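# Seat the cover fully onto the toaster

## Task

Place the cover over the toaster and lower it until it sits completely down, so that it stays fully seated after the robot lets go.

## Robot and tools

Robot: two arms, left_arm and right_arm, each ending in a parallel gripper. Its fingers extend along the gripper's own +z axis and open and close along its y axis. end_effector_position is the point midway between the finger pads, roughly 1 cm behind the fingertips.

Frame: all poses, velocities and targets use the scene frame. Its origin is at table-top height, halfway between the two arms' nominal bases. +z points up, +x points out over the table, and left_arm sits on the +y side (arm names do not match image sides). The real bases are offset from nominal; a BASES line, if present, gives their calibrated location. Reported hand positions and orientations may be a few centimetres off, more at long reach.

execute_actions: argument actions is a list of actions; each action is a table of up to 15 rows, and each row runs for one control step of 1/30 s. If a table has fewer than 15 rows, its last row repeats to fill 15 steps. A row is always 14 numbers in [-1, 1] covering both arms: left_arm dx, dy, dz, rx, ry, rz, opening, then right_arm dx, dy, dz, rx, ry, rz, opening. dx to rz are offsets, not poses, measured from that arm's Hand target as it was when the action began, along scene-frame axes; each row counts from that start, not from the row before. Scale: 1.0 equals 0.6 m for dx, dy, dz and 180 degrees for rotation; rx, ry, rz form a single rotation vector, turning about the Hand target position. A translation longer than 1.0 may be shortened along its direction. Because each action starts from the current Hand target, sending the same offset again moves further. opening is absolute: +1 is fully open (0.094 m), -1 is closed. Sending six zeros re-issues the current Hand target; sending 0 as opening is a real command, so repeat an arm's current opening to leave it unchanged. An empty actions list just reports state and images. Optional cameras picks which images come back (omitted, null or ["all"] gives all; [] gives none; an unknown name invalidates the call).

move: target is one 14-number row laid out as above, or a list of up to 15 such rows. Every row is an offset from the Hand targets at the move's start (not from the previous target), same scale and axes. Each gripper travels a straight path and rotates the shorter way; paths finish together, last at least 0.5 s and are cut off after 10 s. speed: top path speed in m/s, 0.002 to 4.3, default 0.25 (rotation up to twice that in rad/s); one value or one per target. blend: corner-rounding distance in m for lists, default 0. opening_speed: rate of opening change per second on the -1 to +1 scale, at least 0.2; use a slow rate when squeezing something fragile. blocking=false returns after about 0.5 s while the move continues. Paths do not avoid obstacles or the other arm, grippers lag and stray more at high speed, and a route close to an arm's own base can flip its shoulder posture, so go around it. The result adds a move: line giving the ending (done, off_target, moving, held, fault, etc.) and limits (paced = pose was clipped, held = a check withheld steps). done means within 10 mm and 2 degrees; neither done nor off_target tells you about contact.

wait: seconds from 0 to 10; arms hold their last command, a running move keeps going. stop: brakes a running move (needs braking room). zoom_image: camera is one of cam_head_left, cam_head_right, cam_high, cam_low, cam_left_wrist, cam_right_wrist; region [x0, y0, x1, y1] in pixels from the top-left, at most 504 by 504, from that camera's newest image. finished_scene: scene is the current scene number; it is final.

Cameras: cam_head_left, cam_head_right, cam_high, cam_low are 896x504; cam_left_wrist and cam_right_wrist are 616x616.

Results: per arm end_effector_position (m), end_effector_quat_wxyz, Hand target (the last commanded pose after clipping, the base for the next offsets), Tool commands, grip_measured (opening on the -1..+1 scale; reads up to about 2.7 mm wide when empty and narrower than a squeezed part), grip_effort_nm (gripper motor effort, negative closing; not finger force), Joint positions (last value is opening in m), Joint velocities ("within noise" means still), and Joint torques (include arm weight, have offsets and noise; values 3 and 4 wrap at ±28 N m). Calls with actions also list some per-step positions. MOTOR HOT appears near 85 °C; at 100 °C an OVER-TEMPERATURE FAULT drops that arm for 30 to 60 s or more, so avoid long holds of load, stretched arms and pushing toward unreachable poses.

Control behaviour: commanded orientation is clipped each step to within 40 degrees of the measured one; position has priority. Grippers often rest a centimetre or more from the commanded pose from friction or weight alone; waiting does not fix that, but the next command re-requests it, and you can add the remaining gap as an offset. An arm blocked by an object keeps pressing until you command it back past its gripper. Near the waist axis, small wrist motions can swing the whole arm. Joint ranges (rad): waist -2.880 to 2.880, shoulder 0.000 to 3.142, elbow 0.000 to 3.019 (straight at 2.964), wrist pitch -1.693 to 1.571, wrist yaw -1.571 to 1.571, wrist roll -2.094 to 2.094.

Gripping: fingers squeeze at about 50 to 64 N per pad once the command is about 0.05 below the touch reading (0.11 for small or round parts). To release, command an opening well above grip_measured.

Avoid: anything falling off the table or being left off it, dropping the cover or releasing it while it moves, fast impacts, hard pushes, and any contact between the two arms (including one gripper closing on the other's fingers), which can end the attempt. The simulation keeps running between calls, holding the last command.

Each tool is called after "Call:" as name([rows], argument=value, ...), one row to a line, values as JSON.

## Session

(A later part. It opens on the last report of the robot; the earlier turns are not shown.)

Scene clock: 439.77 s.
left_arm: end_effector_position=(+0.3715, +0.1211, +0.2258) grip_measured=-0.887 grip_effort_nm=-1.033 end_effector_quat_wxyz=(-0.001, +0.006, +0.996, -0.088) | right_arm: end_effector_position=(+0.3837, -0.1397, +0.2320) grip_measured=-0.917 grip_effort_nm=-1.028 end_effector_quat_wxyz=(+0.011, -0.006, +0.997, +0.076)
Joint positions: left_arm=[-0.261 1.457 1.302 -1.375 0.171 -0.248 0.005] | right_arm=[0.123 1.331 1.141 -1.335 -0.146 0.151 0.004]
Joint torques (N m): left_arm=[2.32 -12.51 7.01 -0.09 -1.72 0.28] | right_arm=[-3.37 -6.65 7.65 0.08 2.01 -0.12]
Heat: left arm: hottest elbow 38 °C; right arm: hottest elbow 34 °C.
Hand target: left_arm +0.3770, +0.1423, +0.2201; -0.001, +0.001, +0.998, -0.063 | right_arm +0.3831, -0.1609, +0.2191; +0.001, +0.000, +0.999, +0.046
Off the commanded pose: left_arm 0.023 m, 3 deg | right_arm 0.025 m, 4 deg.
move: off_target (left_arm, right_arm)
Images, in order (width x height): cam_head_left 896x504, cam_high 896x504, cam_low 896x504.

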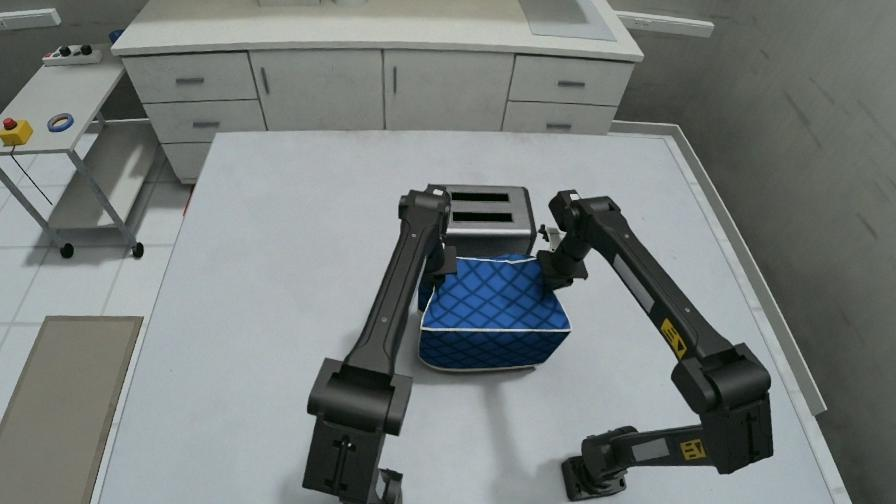

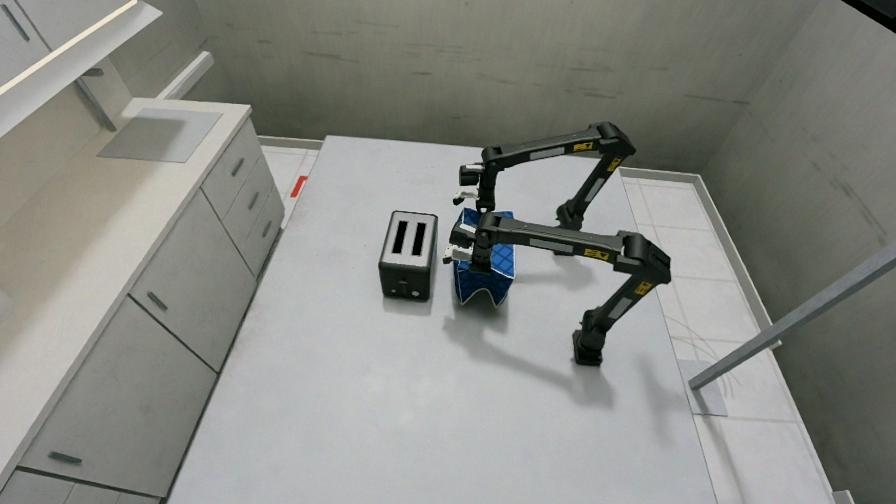

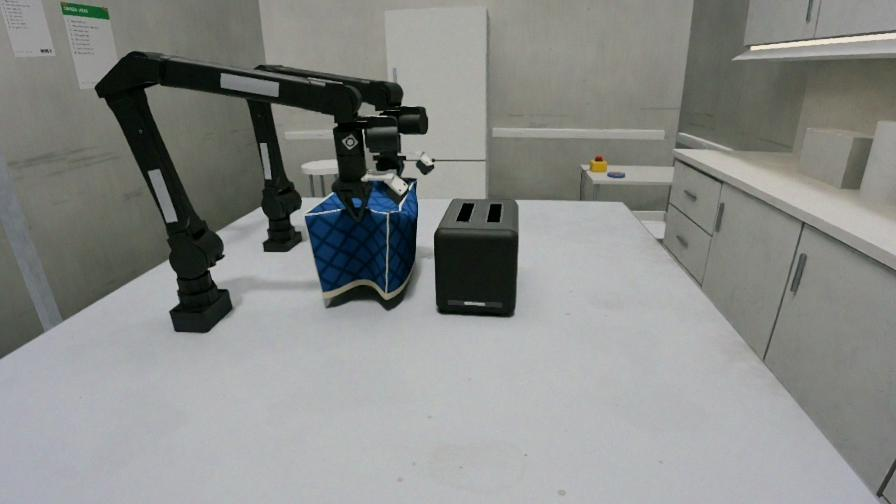

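Call:
move(target=[0,-0.01,-0.055,0,0,0,-1,0,0.01,-0.065,0,0,0,-1], speed=0.08, cameras=["cam_low"])

Call:
move([
  [0,0,0,0,0,0,0,0,0,0,0,0,0,0],
  [0,0.0,0.15,0,0,0,0,0,0,0.15,0,0,0,0],
], speed=0.12, opening_speed=1)

Scene clock: 444.73 s.
left_arm: end_effector_position=(+0.3725, +0.1204, +0.1928) grip_measured=-0.887 grip_effort_nm=-1.023 end_effector_quat_wxyz=(-0.001, +0.008, +0.996, -0.084) | right_arm: end_effector_position=(+0.3861, -0.1381, +0.1967) grip_measured=-0.917 grip_effort_nm=-1.028 end_effector_quat_wxyz=(+0.017, -0.010, +0.997, +0.072)
Joint positions: left_arm=[-0.265 1.477 1.236 -1.288 0.163 -0.248 0.005] | right_arm=[0.129 1.354 1.068 -1.229 -0.137 0.151 0.004]
Joint torques (N m): left_arm=[1.2 -12.28 7.1 -0.1 -1.44 0.18] | right_arm=[-2.73 -6.3 7.02 0.23 1.71 0.06]
Heat: left arm: hottest elbow 38 °C; right arm: hottest shoulder 33 °C.
Hand target: left_arm +0.3769, +0.1362, +0.1871; -0.001, +0.001, +0.998, -0.063 | right_arm +0.3830, -0.1549, +0.1801; +0.001, +0.000, +0.999, +0.046
Off the commanded pose: left_arm 0.017 m, 3 deg | right_arm 0.024 m, 4 deg.
move: off_target (left_arm, right_arm)

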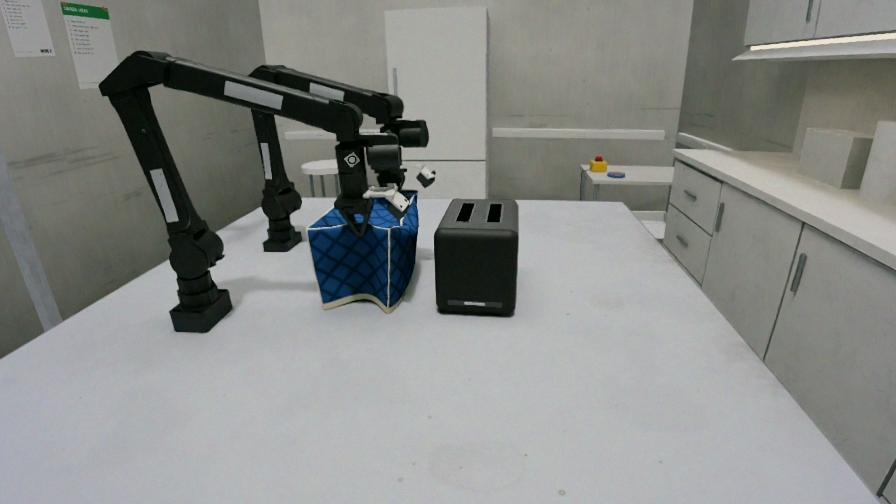

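Scene clock: 447.53 s.
left_arm: end_effector_position=(+0.3662, +0.1321, +0.2542) grip_measured=-0.002 grip_effort_nm=0.095 end_effector_quat_wxyz=(-0.025, +0.002, +0.998, -0.058) | right_arm: end_effector_position=(+0.3678, -0.1514, +0.2459) grip_measured=-0.002 grip_effort_nm=0.095 end_effector_quat_wxyz=(-0.028, -0.003, +0.999, +0.043)
Joint positions: left_arm=[-0.258 1.466 1.39 -1.514 0.125 -0.248 0.047] | right_arm=[0.122 1.334 1.184 -1.462 -0.094 0.151 0.047]
Joint torques (N m): left_arm=[1.38 -14.56 10.36 -0.34 -0.04 0.15] | right_arm=[-2.02 -8.29 13.83 -0.18 0.13 0.05]
Heat: left arm: hottest elbow 37 °C; right arm: hottest shoulder 33 °C.
Hand target: left_arm +0.3770, +0.1363, +0.2772; +0.000, +0.001, +0.998, -0.063 | right_arm +0.3831, -0.1548, +0.2701; +0.001, +0.000, +0.999, +0.046
Off the commanded pose: left_arm 0.026 m, 3 deg | right_arm 0.029 m, 3 deg.
move: off_target (left_arm, right_arm)

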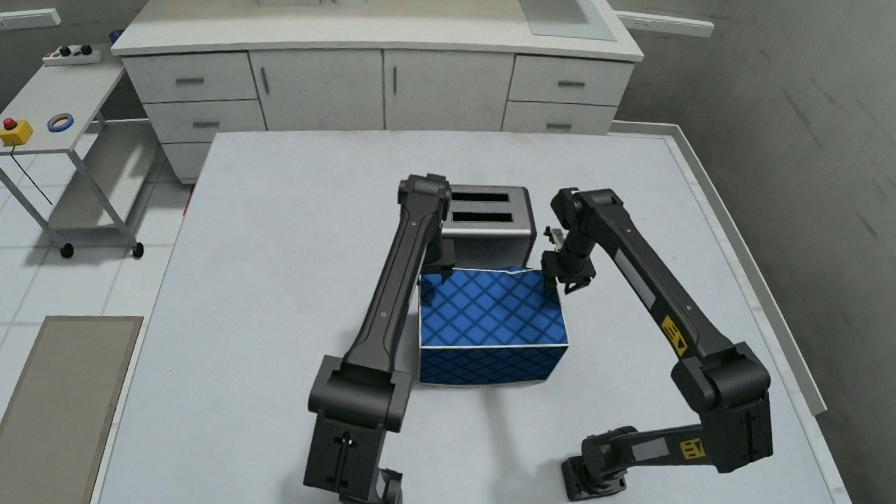

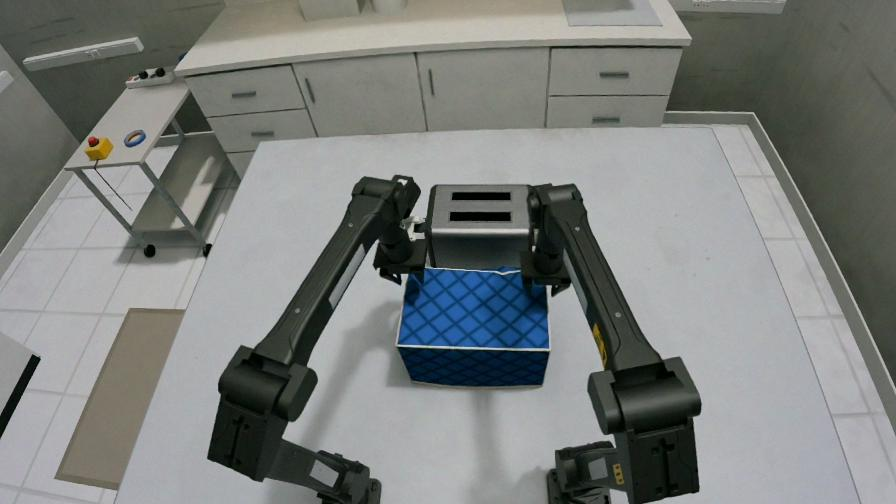

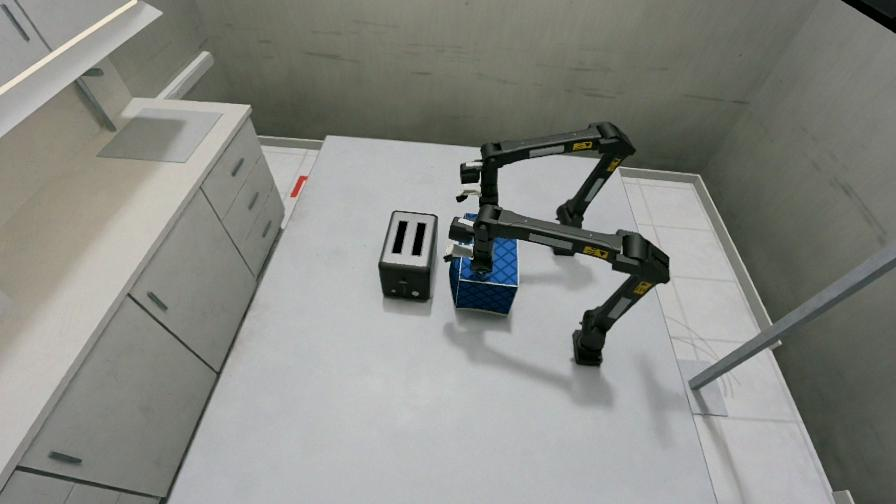

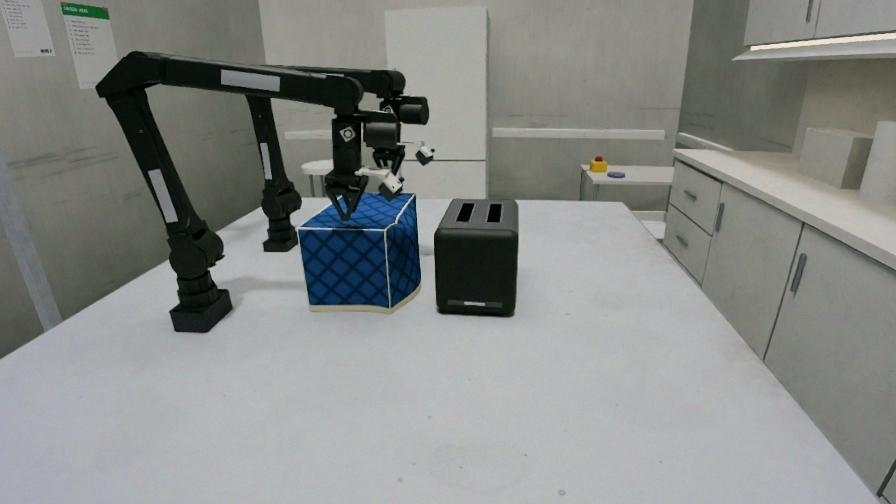

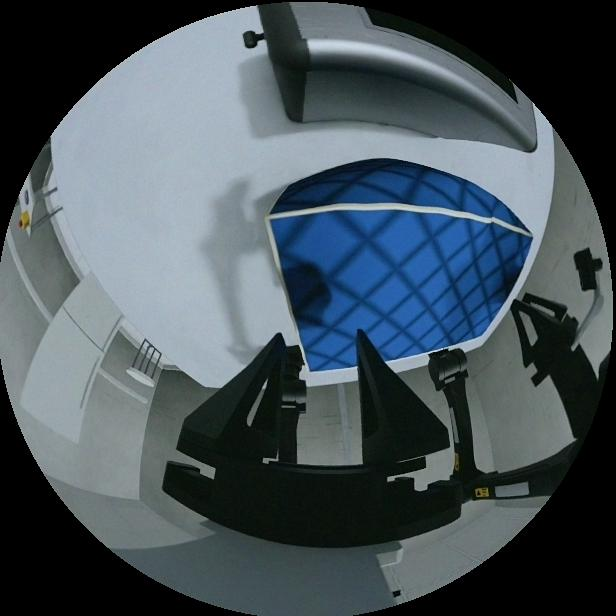

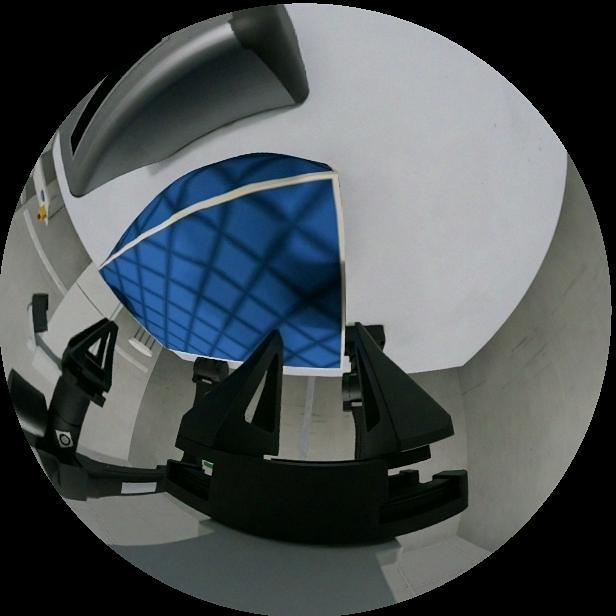

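Call:
move([
  [0.01,0.02,0.03,-0.12,-0.11,0,0.2,0,-0.02,0.04,0.12,-0.11,0,0.2],
  [0.01,0.005,-0.13,-0.12,-0.11,0,0.2,0,0.015,-0.125,0.12,-0.11,0,0.2],
], speed=[0.15,0.1])

Call:
zoom_image(camera="cam_low", region=[270, 130, 470, 330])

Scene clock: 459.60 s.
left_arm: end_effector_position=(+0.3775, +0.1424, +0.1996) grip_measured=+0.198 grip_effort_nm=0.095 end_effector_quat_wxyz=(+0.166, +0.012, +0.955, -0.246) | right_arm: end_effector_position=(+0.3842, -0.1507, +0.2053) grip_measured=+0.198 grip_effort_nm=0.100 end_effector_quat_wxyz=(+0.182, -0.011, +0.956, +0.230)
Joint positions: left_arm=[-0.102 1.266 0.956 -0.852 0.458 -0.168 0.056] | right_arm=[-0.042 1.142 0.821 -0.859 -0.461 0.065 0.056]
Joint torques (N m): left_arm=[-0.79 -9.05 7.87 1.2 0.13 0] | right_arm=[0.26 -4.25 8.31 1.24 -0.11 0.24]
Heat: left arm: hottest elbow 37 °C; right arm: hottest elbow 34 °C.
Hand target: left_arm +0.3829, +0.1392, +0.1991; +0.170, +0.011, +0.954, -0.247 | right_arm +0.3831, -0.1459, +0.1951; +0.172, -0.008, +0.958, +0.231
Off the commanded pose: left_arm 0.006 m, 0 deg | right_arm 0.011 m, 1 deg.
move: off_target (right_arm)

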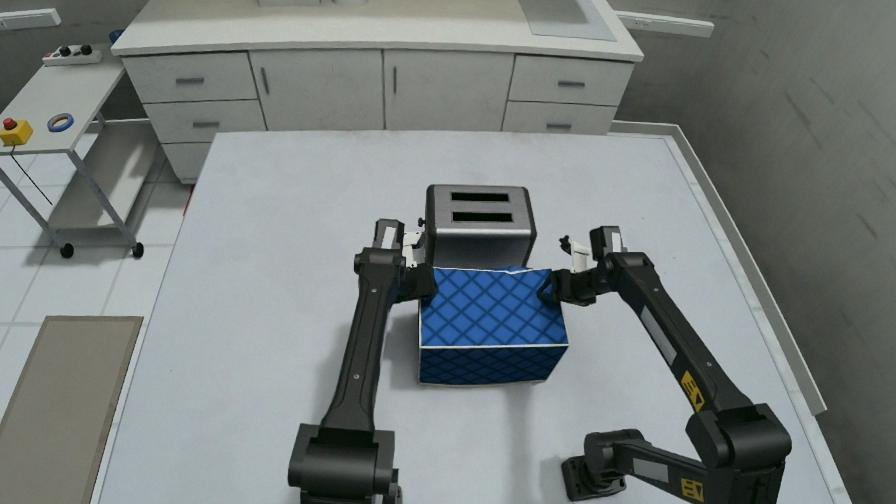

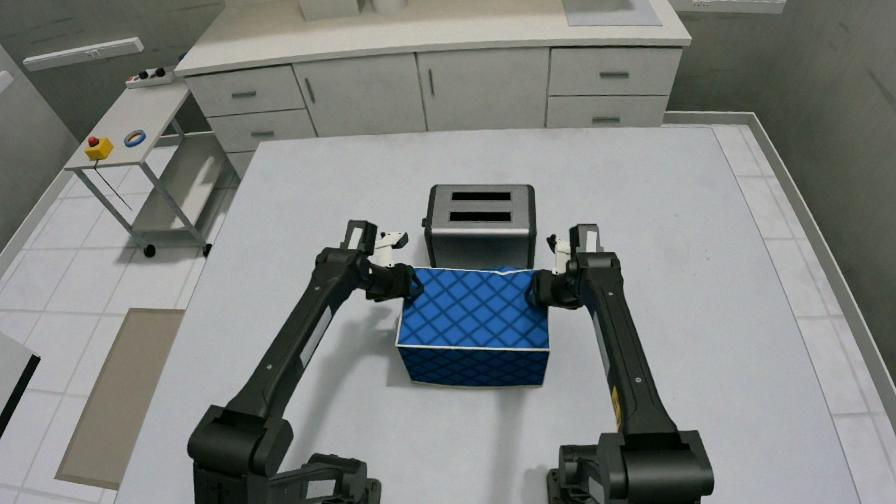

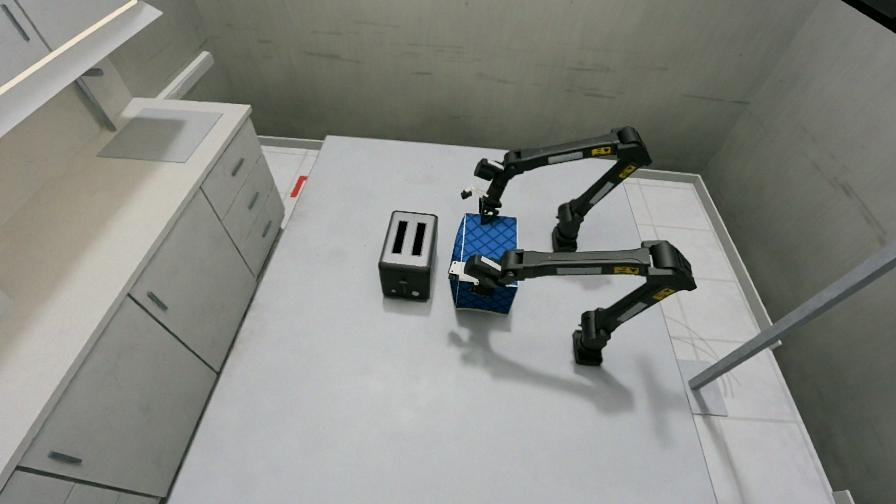

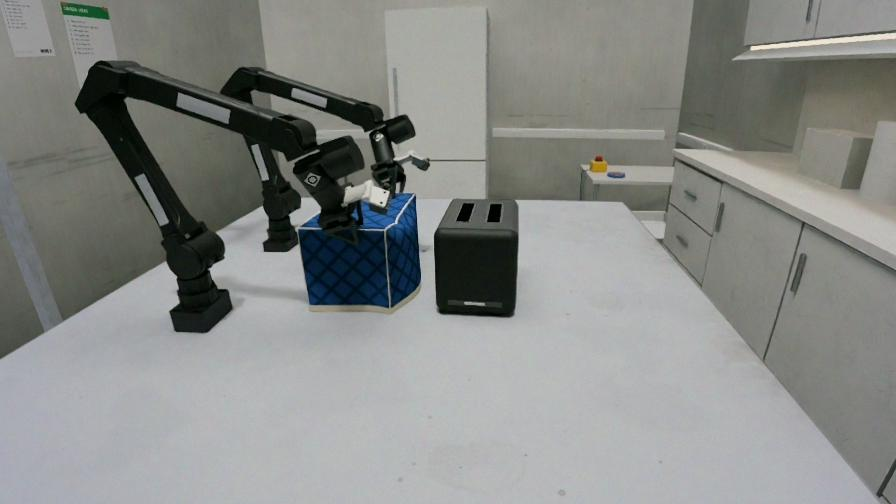

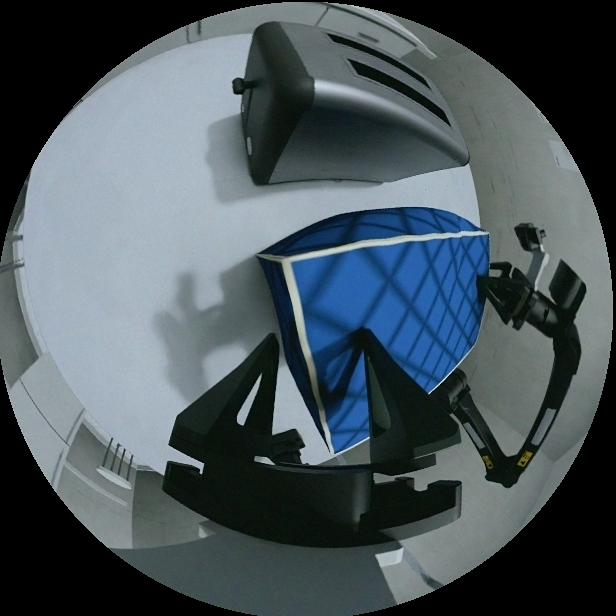

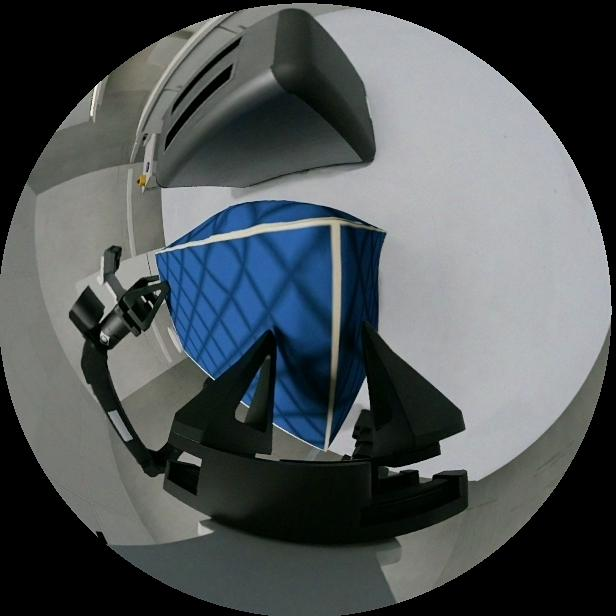

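Scaled by 2.520.

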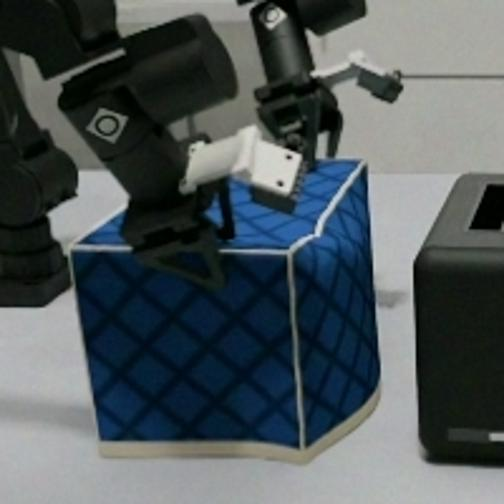

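Call:
move([
  [0,0,-0.01,0,0,0,-1,0,0,-0.02,0,0,0,-1],
  [0,0,0.47,0,0,0,-1,0,0,0.48,0,0,0,-1],
  [0.35,0,0.45,0,0,0,-1,0.35,0,0.46,0,0,0,-1],
], speed=[0.1,0.12,0.12], cameras=["cam_head_left","cam_head_right","cam_high","cam_low"])

Call:
zoom_image(camera="cam_low", region=[370, 60, 570, 260])

Call:
zoom_image(camera="cam_head_right", region=[360, 90, 580, 290])

Scene clock: 471.03 s.
left_arm: end_effector_position=(+0.5897, +0.1365, +0.4540) grip_measured=-0.922 grip_effort_nm=-1.023 end_effector_quat_wxyz=(+0.167, +0.005, +0.955, -0.245) | right_arm: end_effector_position=(+0.5838, -0.1490, +0.4582) grip_measured=-0.936 grip_effort_nm=-1.038 end_effector_quat_wxyz=(+0.160, -0.004, +0.960, +0.229)
Joint positions: left_arm=[-0.078 1.921 2.434 -1.681 0.462 -0.159 0.004] | right_arm=[-0.036 1.717 2.104 -1.611 -0.457 0.073 0.003]
Joint torques (N m): left_arm=[0.79 -19.84 10.33 0.32 0.63 0.15] | right_arm=[-0.67 -11.63 14.42 0.43 -0.34 0.11]
Heat: left arm: hottest elbow 38 °C; right arm: hottest elbow 34 °C.
Hand target: left_arm +0.5930, +0.1394, +0.4690; +0.170, +0.011, +0.954, -0.247 | right_arm +0.5932, -0.1460, +0.4710; +0.172, -0.008, +0.958, +0.231
Off the commanded pose: left_arm 0.016 m, 1 deg | right_arm 0.016 m, 1 deg.
joint sent to its limit (left arm) — joint 4 (wrist pitch), lower limit. The joint targets still meet the commanded pose.
move: off_target (left_arm, right_arm)

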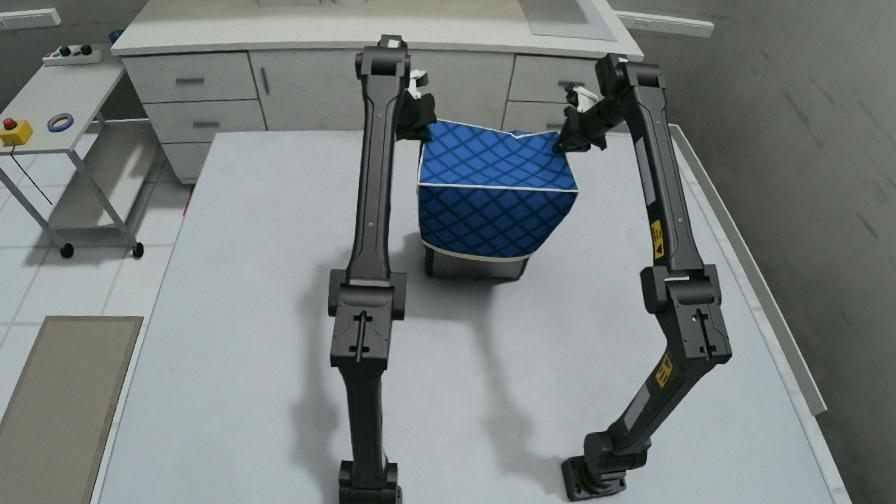

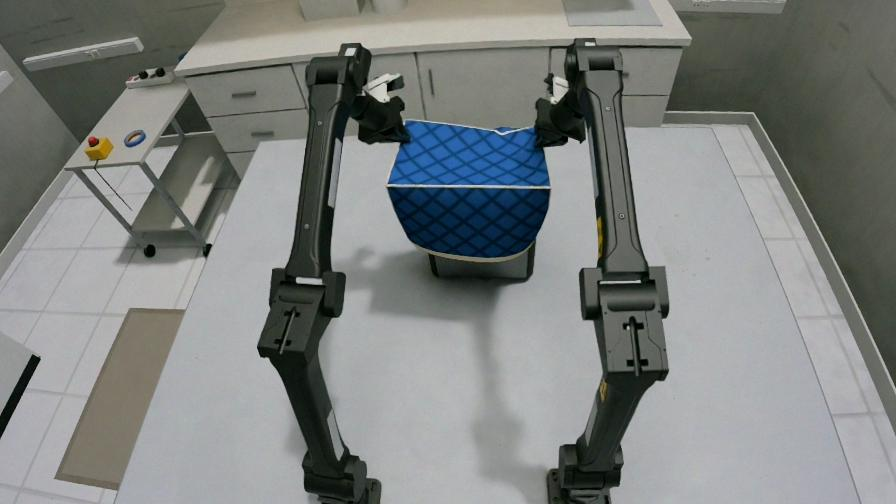

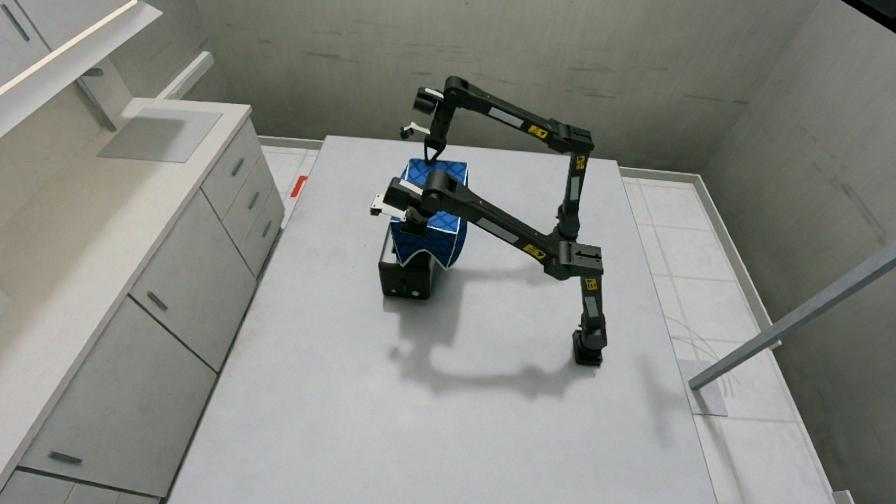

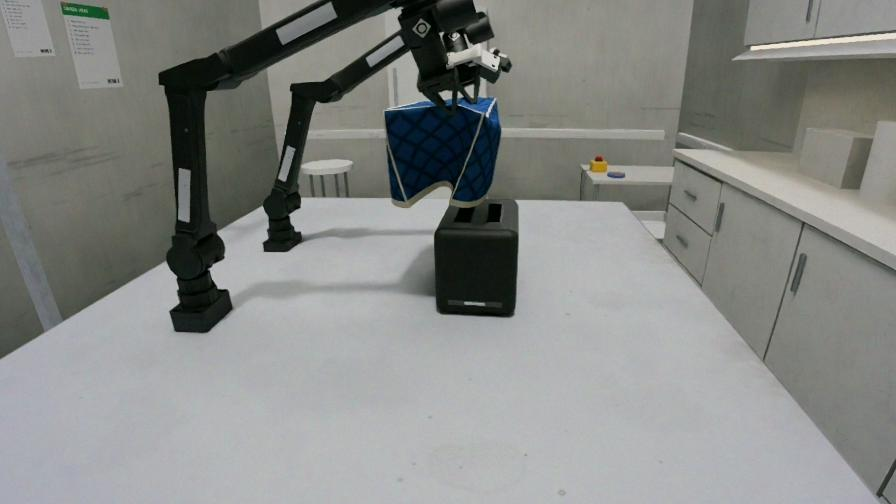

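Scaled by 2.520.

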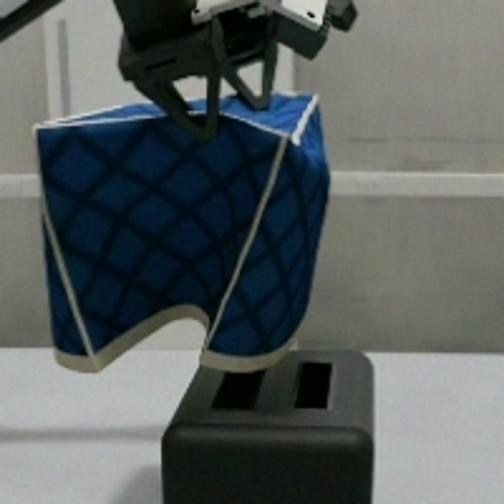

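Scaled by 2.291.

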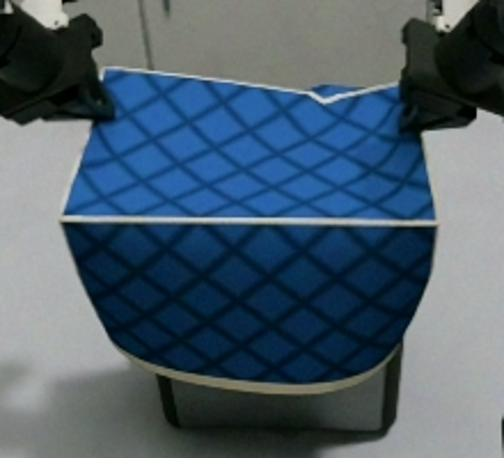

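Call:
move(target=[0.095,0.005,0.03,0.09,0,0,-1,0.11,-0.005,0.03,-0.09,0,0,-1], speed=0.1, cameras=["cam_head_left","cam_head_right","cam_high","cam_low"])

Call:
zoom_image(camera="cam_low", region=[370, 60, 570, 260])

Call:
zoom_image(camera="cam_head_right", region=[360, 90, 580, 290])

Scene clock: 478.90 s.
left_arm: end_effector_position=(+0.6484, +0.1455, +0.4765) grip_measured=-0.922 grip_effort_nm=-1.018 end_effector_quat_wxyz=(+0.267, +0.015, +0.954, -0.134) | right_arm: end_effector_position=(+0.6511, -0.1509, +0.4821) grip_measured=-0.936 grip_effort_nm=-1.033 end_effector_quat_wxyz=(+0.221, -0.018, +0.969, +0.106)
Joint positions: left_arm=[-0.118 2.095 2.781 -1.682 0.207 -0.143 0.004] | right_arm=[0.029 1.917 2.477 -1.669 -0.187 0.073 0.003]
Joint torques (N m): left_arm=[-0.44 -21.42 9.76 0.61 -0.21 0.21] | right_arm=[-0.62 -13.51 13.64 0.55 0.33 -0.06]
Heat: left arm: hottest elbow 38 °C; right arm: hottest elbow 35 °C.
Hand target: left_arm +0.6500, +0.1422, +0.4869; +0.167, +0.035, +0.979, -0.110 | right_arm +0.6591, -0.1490, +0.4889; +0.169, -0.032, +0.981, +0.093
Off the commanded pose: left_arm 0.011 m, 12 deg | right_arm 0.011 m, 6 deg.
joint sent to its limit (left arm) — joint 4 (wrist pitch), lower limit. The joint targets are off in orientation, not in position.
joint sent to its limit (right arm) — joint 4 (wrist pitch), lower limit. The joint targets are off in orientation, not in position.
move: off_target (left_arm, right_arm)

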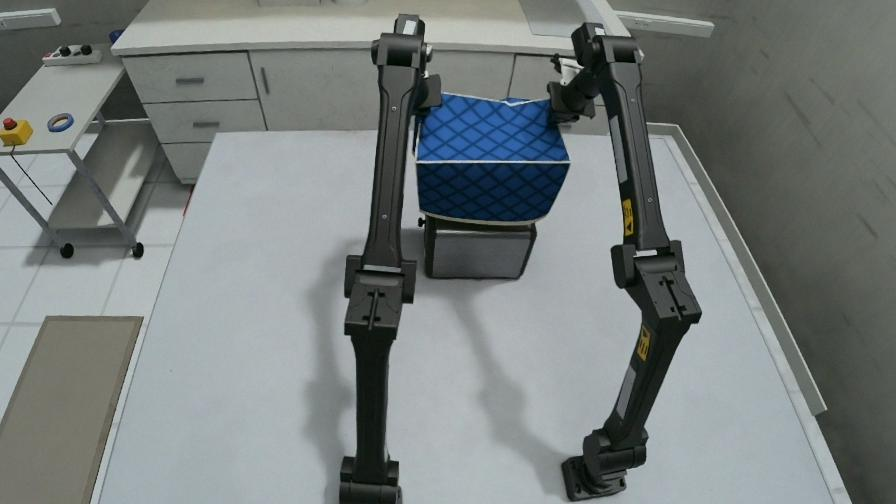

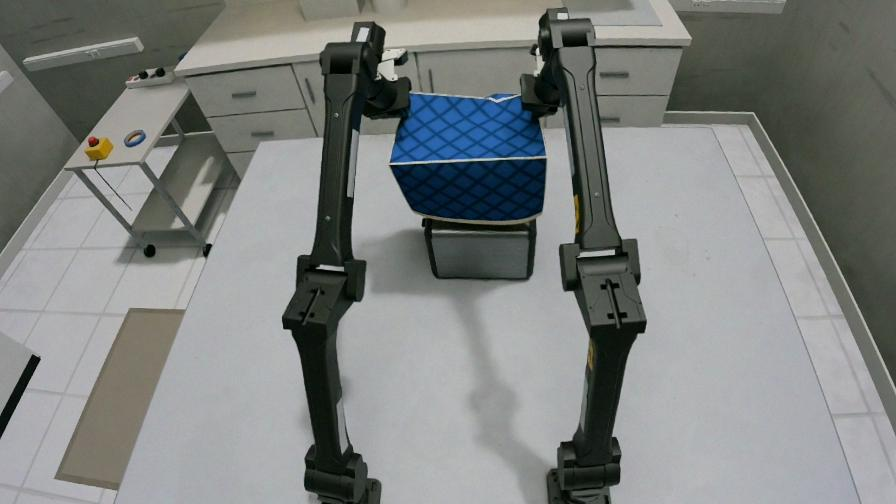

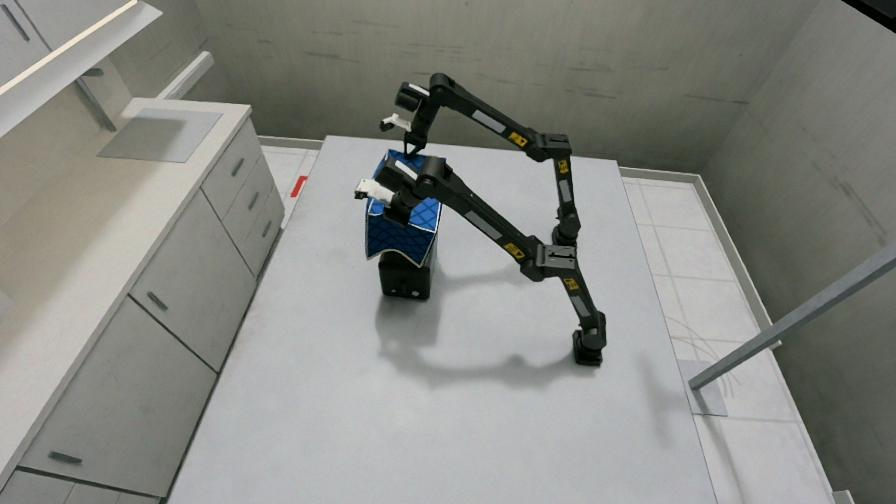

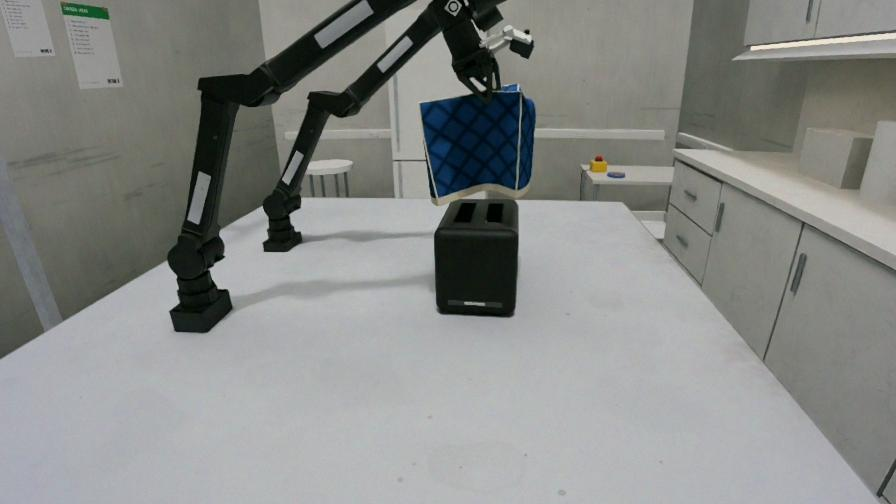

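Scaled by 2.520.

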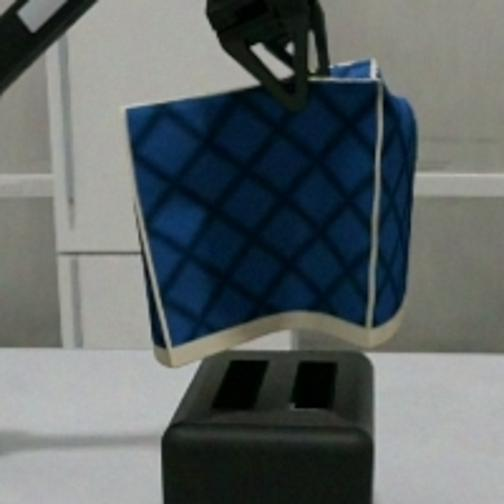

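Scaled by 2.291.

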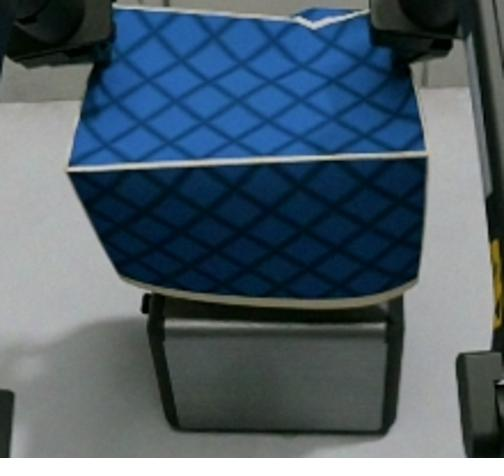

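Call:
move(target=[-0.02,-0.005,-0.10,0,0,0,-1,-0.033,-0.01,-0.115,0,0,0,-1], speed=0.07, cameras=["cam_head_left","cam_head_right","cam_high","cam_low"])

Call:
zoom_image(camera="cam_low", region=[370, 60, 570, 260])

Call:
zoom_image(camera="cam_head_right", region=[360, 90, 580, 290])

Scene clock: 487.20 s.
left_arm: end_effector_position=(+0.6482, +0.1433, +0.4052) grip_measured=-0.922 grip_effort_nm=-1.038 end_effector_quat_wxyz=(+0.190, +0.020, +0.975, -0.118) | right_arm: end_effector_position=(+0.6445, -0.1519, +0.4149) grip_measured=-0.936 grip_effort_nm=-1.038 end_effector_quat_wxyz=(+0.163, -0.022, +0.981, +0.100)
Joint positions: left_arm=[-0.124 2.093 2.613 -1.682 0.195 -0.119 0.004] | right_arm=[0.029 1.885 2.263 -1.609 -0.183 0.053 0.003]
Joint torques (N m): left_arm=[-0.97 -25.88 7.2 0.32 -0.18 0.2] | right_arm=[-1.08 -16.44 7.77 0.81 0.29 -0.16]
Heat: left arm: hottest elbow 37 °C; right arm: hottest elbow 34 °C.
Hand target: left_arm +0.6379, +0.1394, +0.4273; +0.167, +0.035, +0.979, -0.110 | right_arm +0.6393, -0.1550, +0.4198; +0.168, -0.032, +0.981, +0.093
Off the commanded pose: left_arm 0.024 m, 3 deg | right_arm 0.008 m, 2 deg.
joint sent to its limit (left arm) — joint 4 (wrist pitch), lower limit. The joint targets are off in orientation, not in position.
move: off_target (left_arm)

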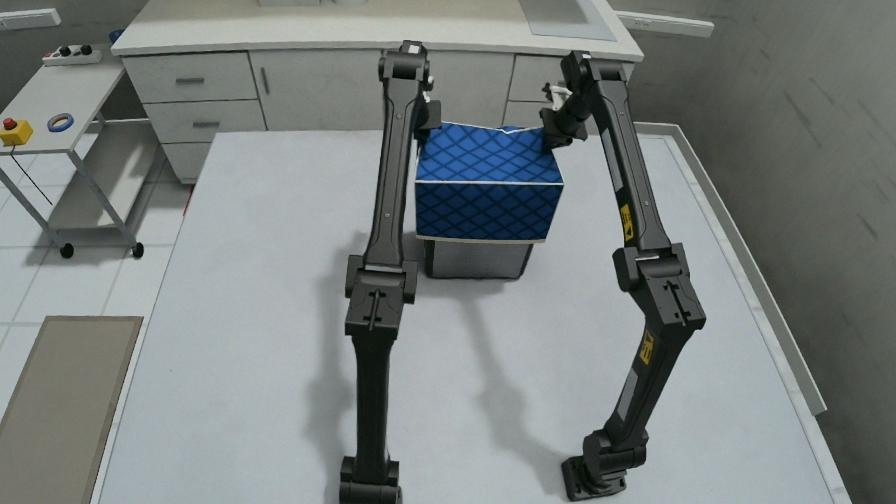

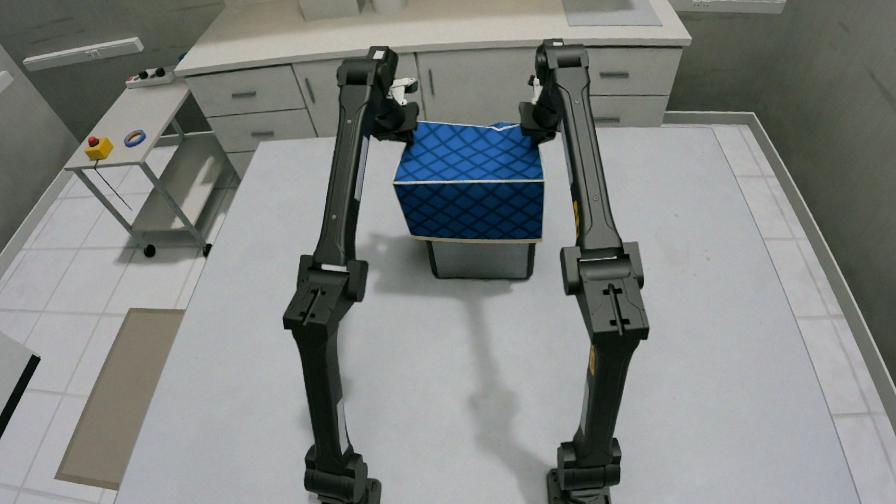

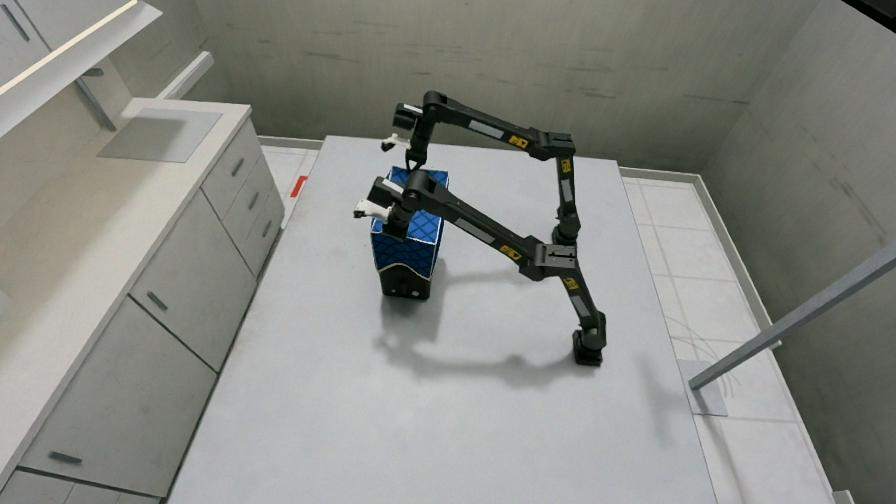

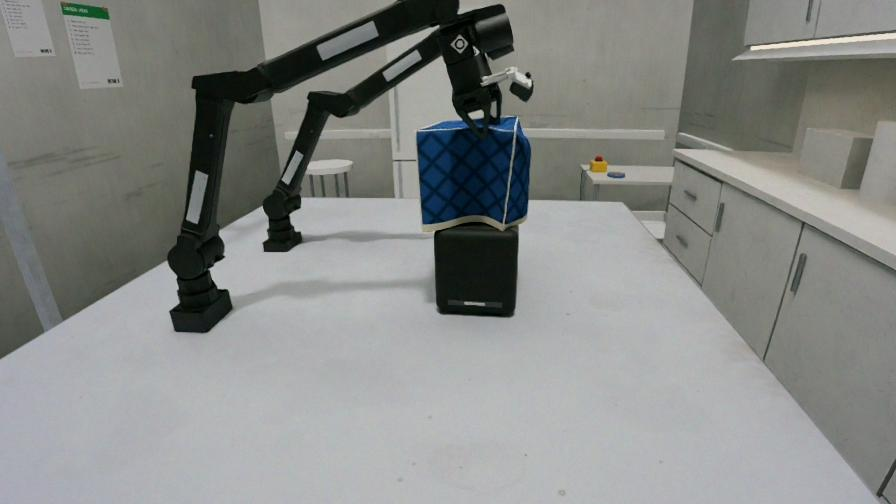

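Scaled by 2.520.

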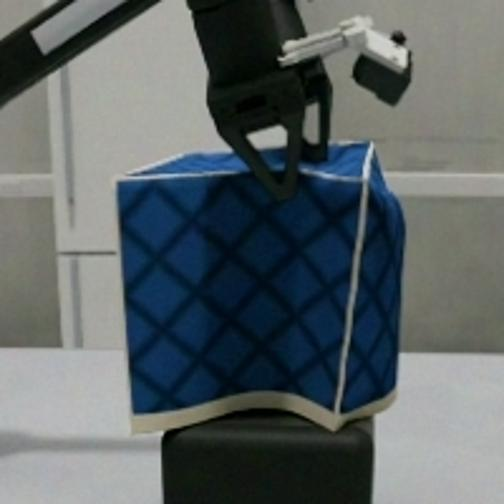

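Scaled by 2.291.

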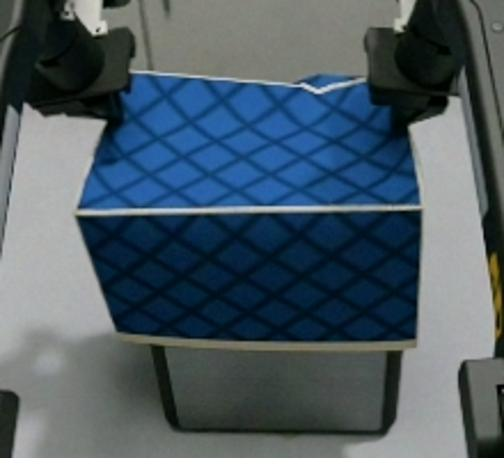

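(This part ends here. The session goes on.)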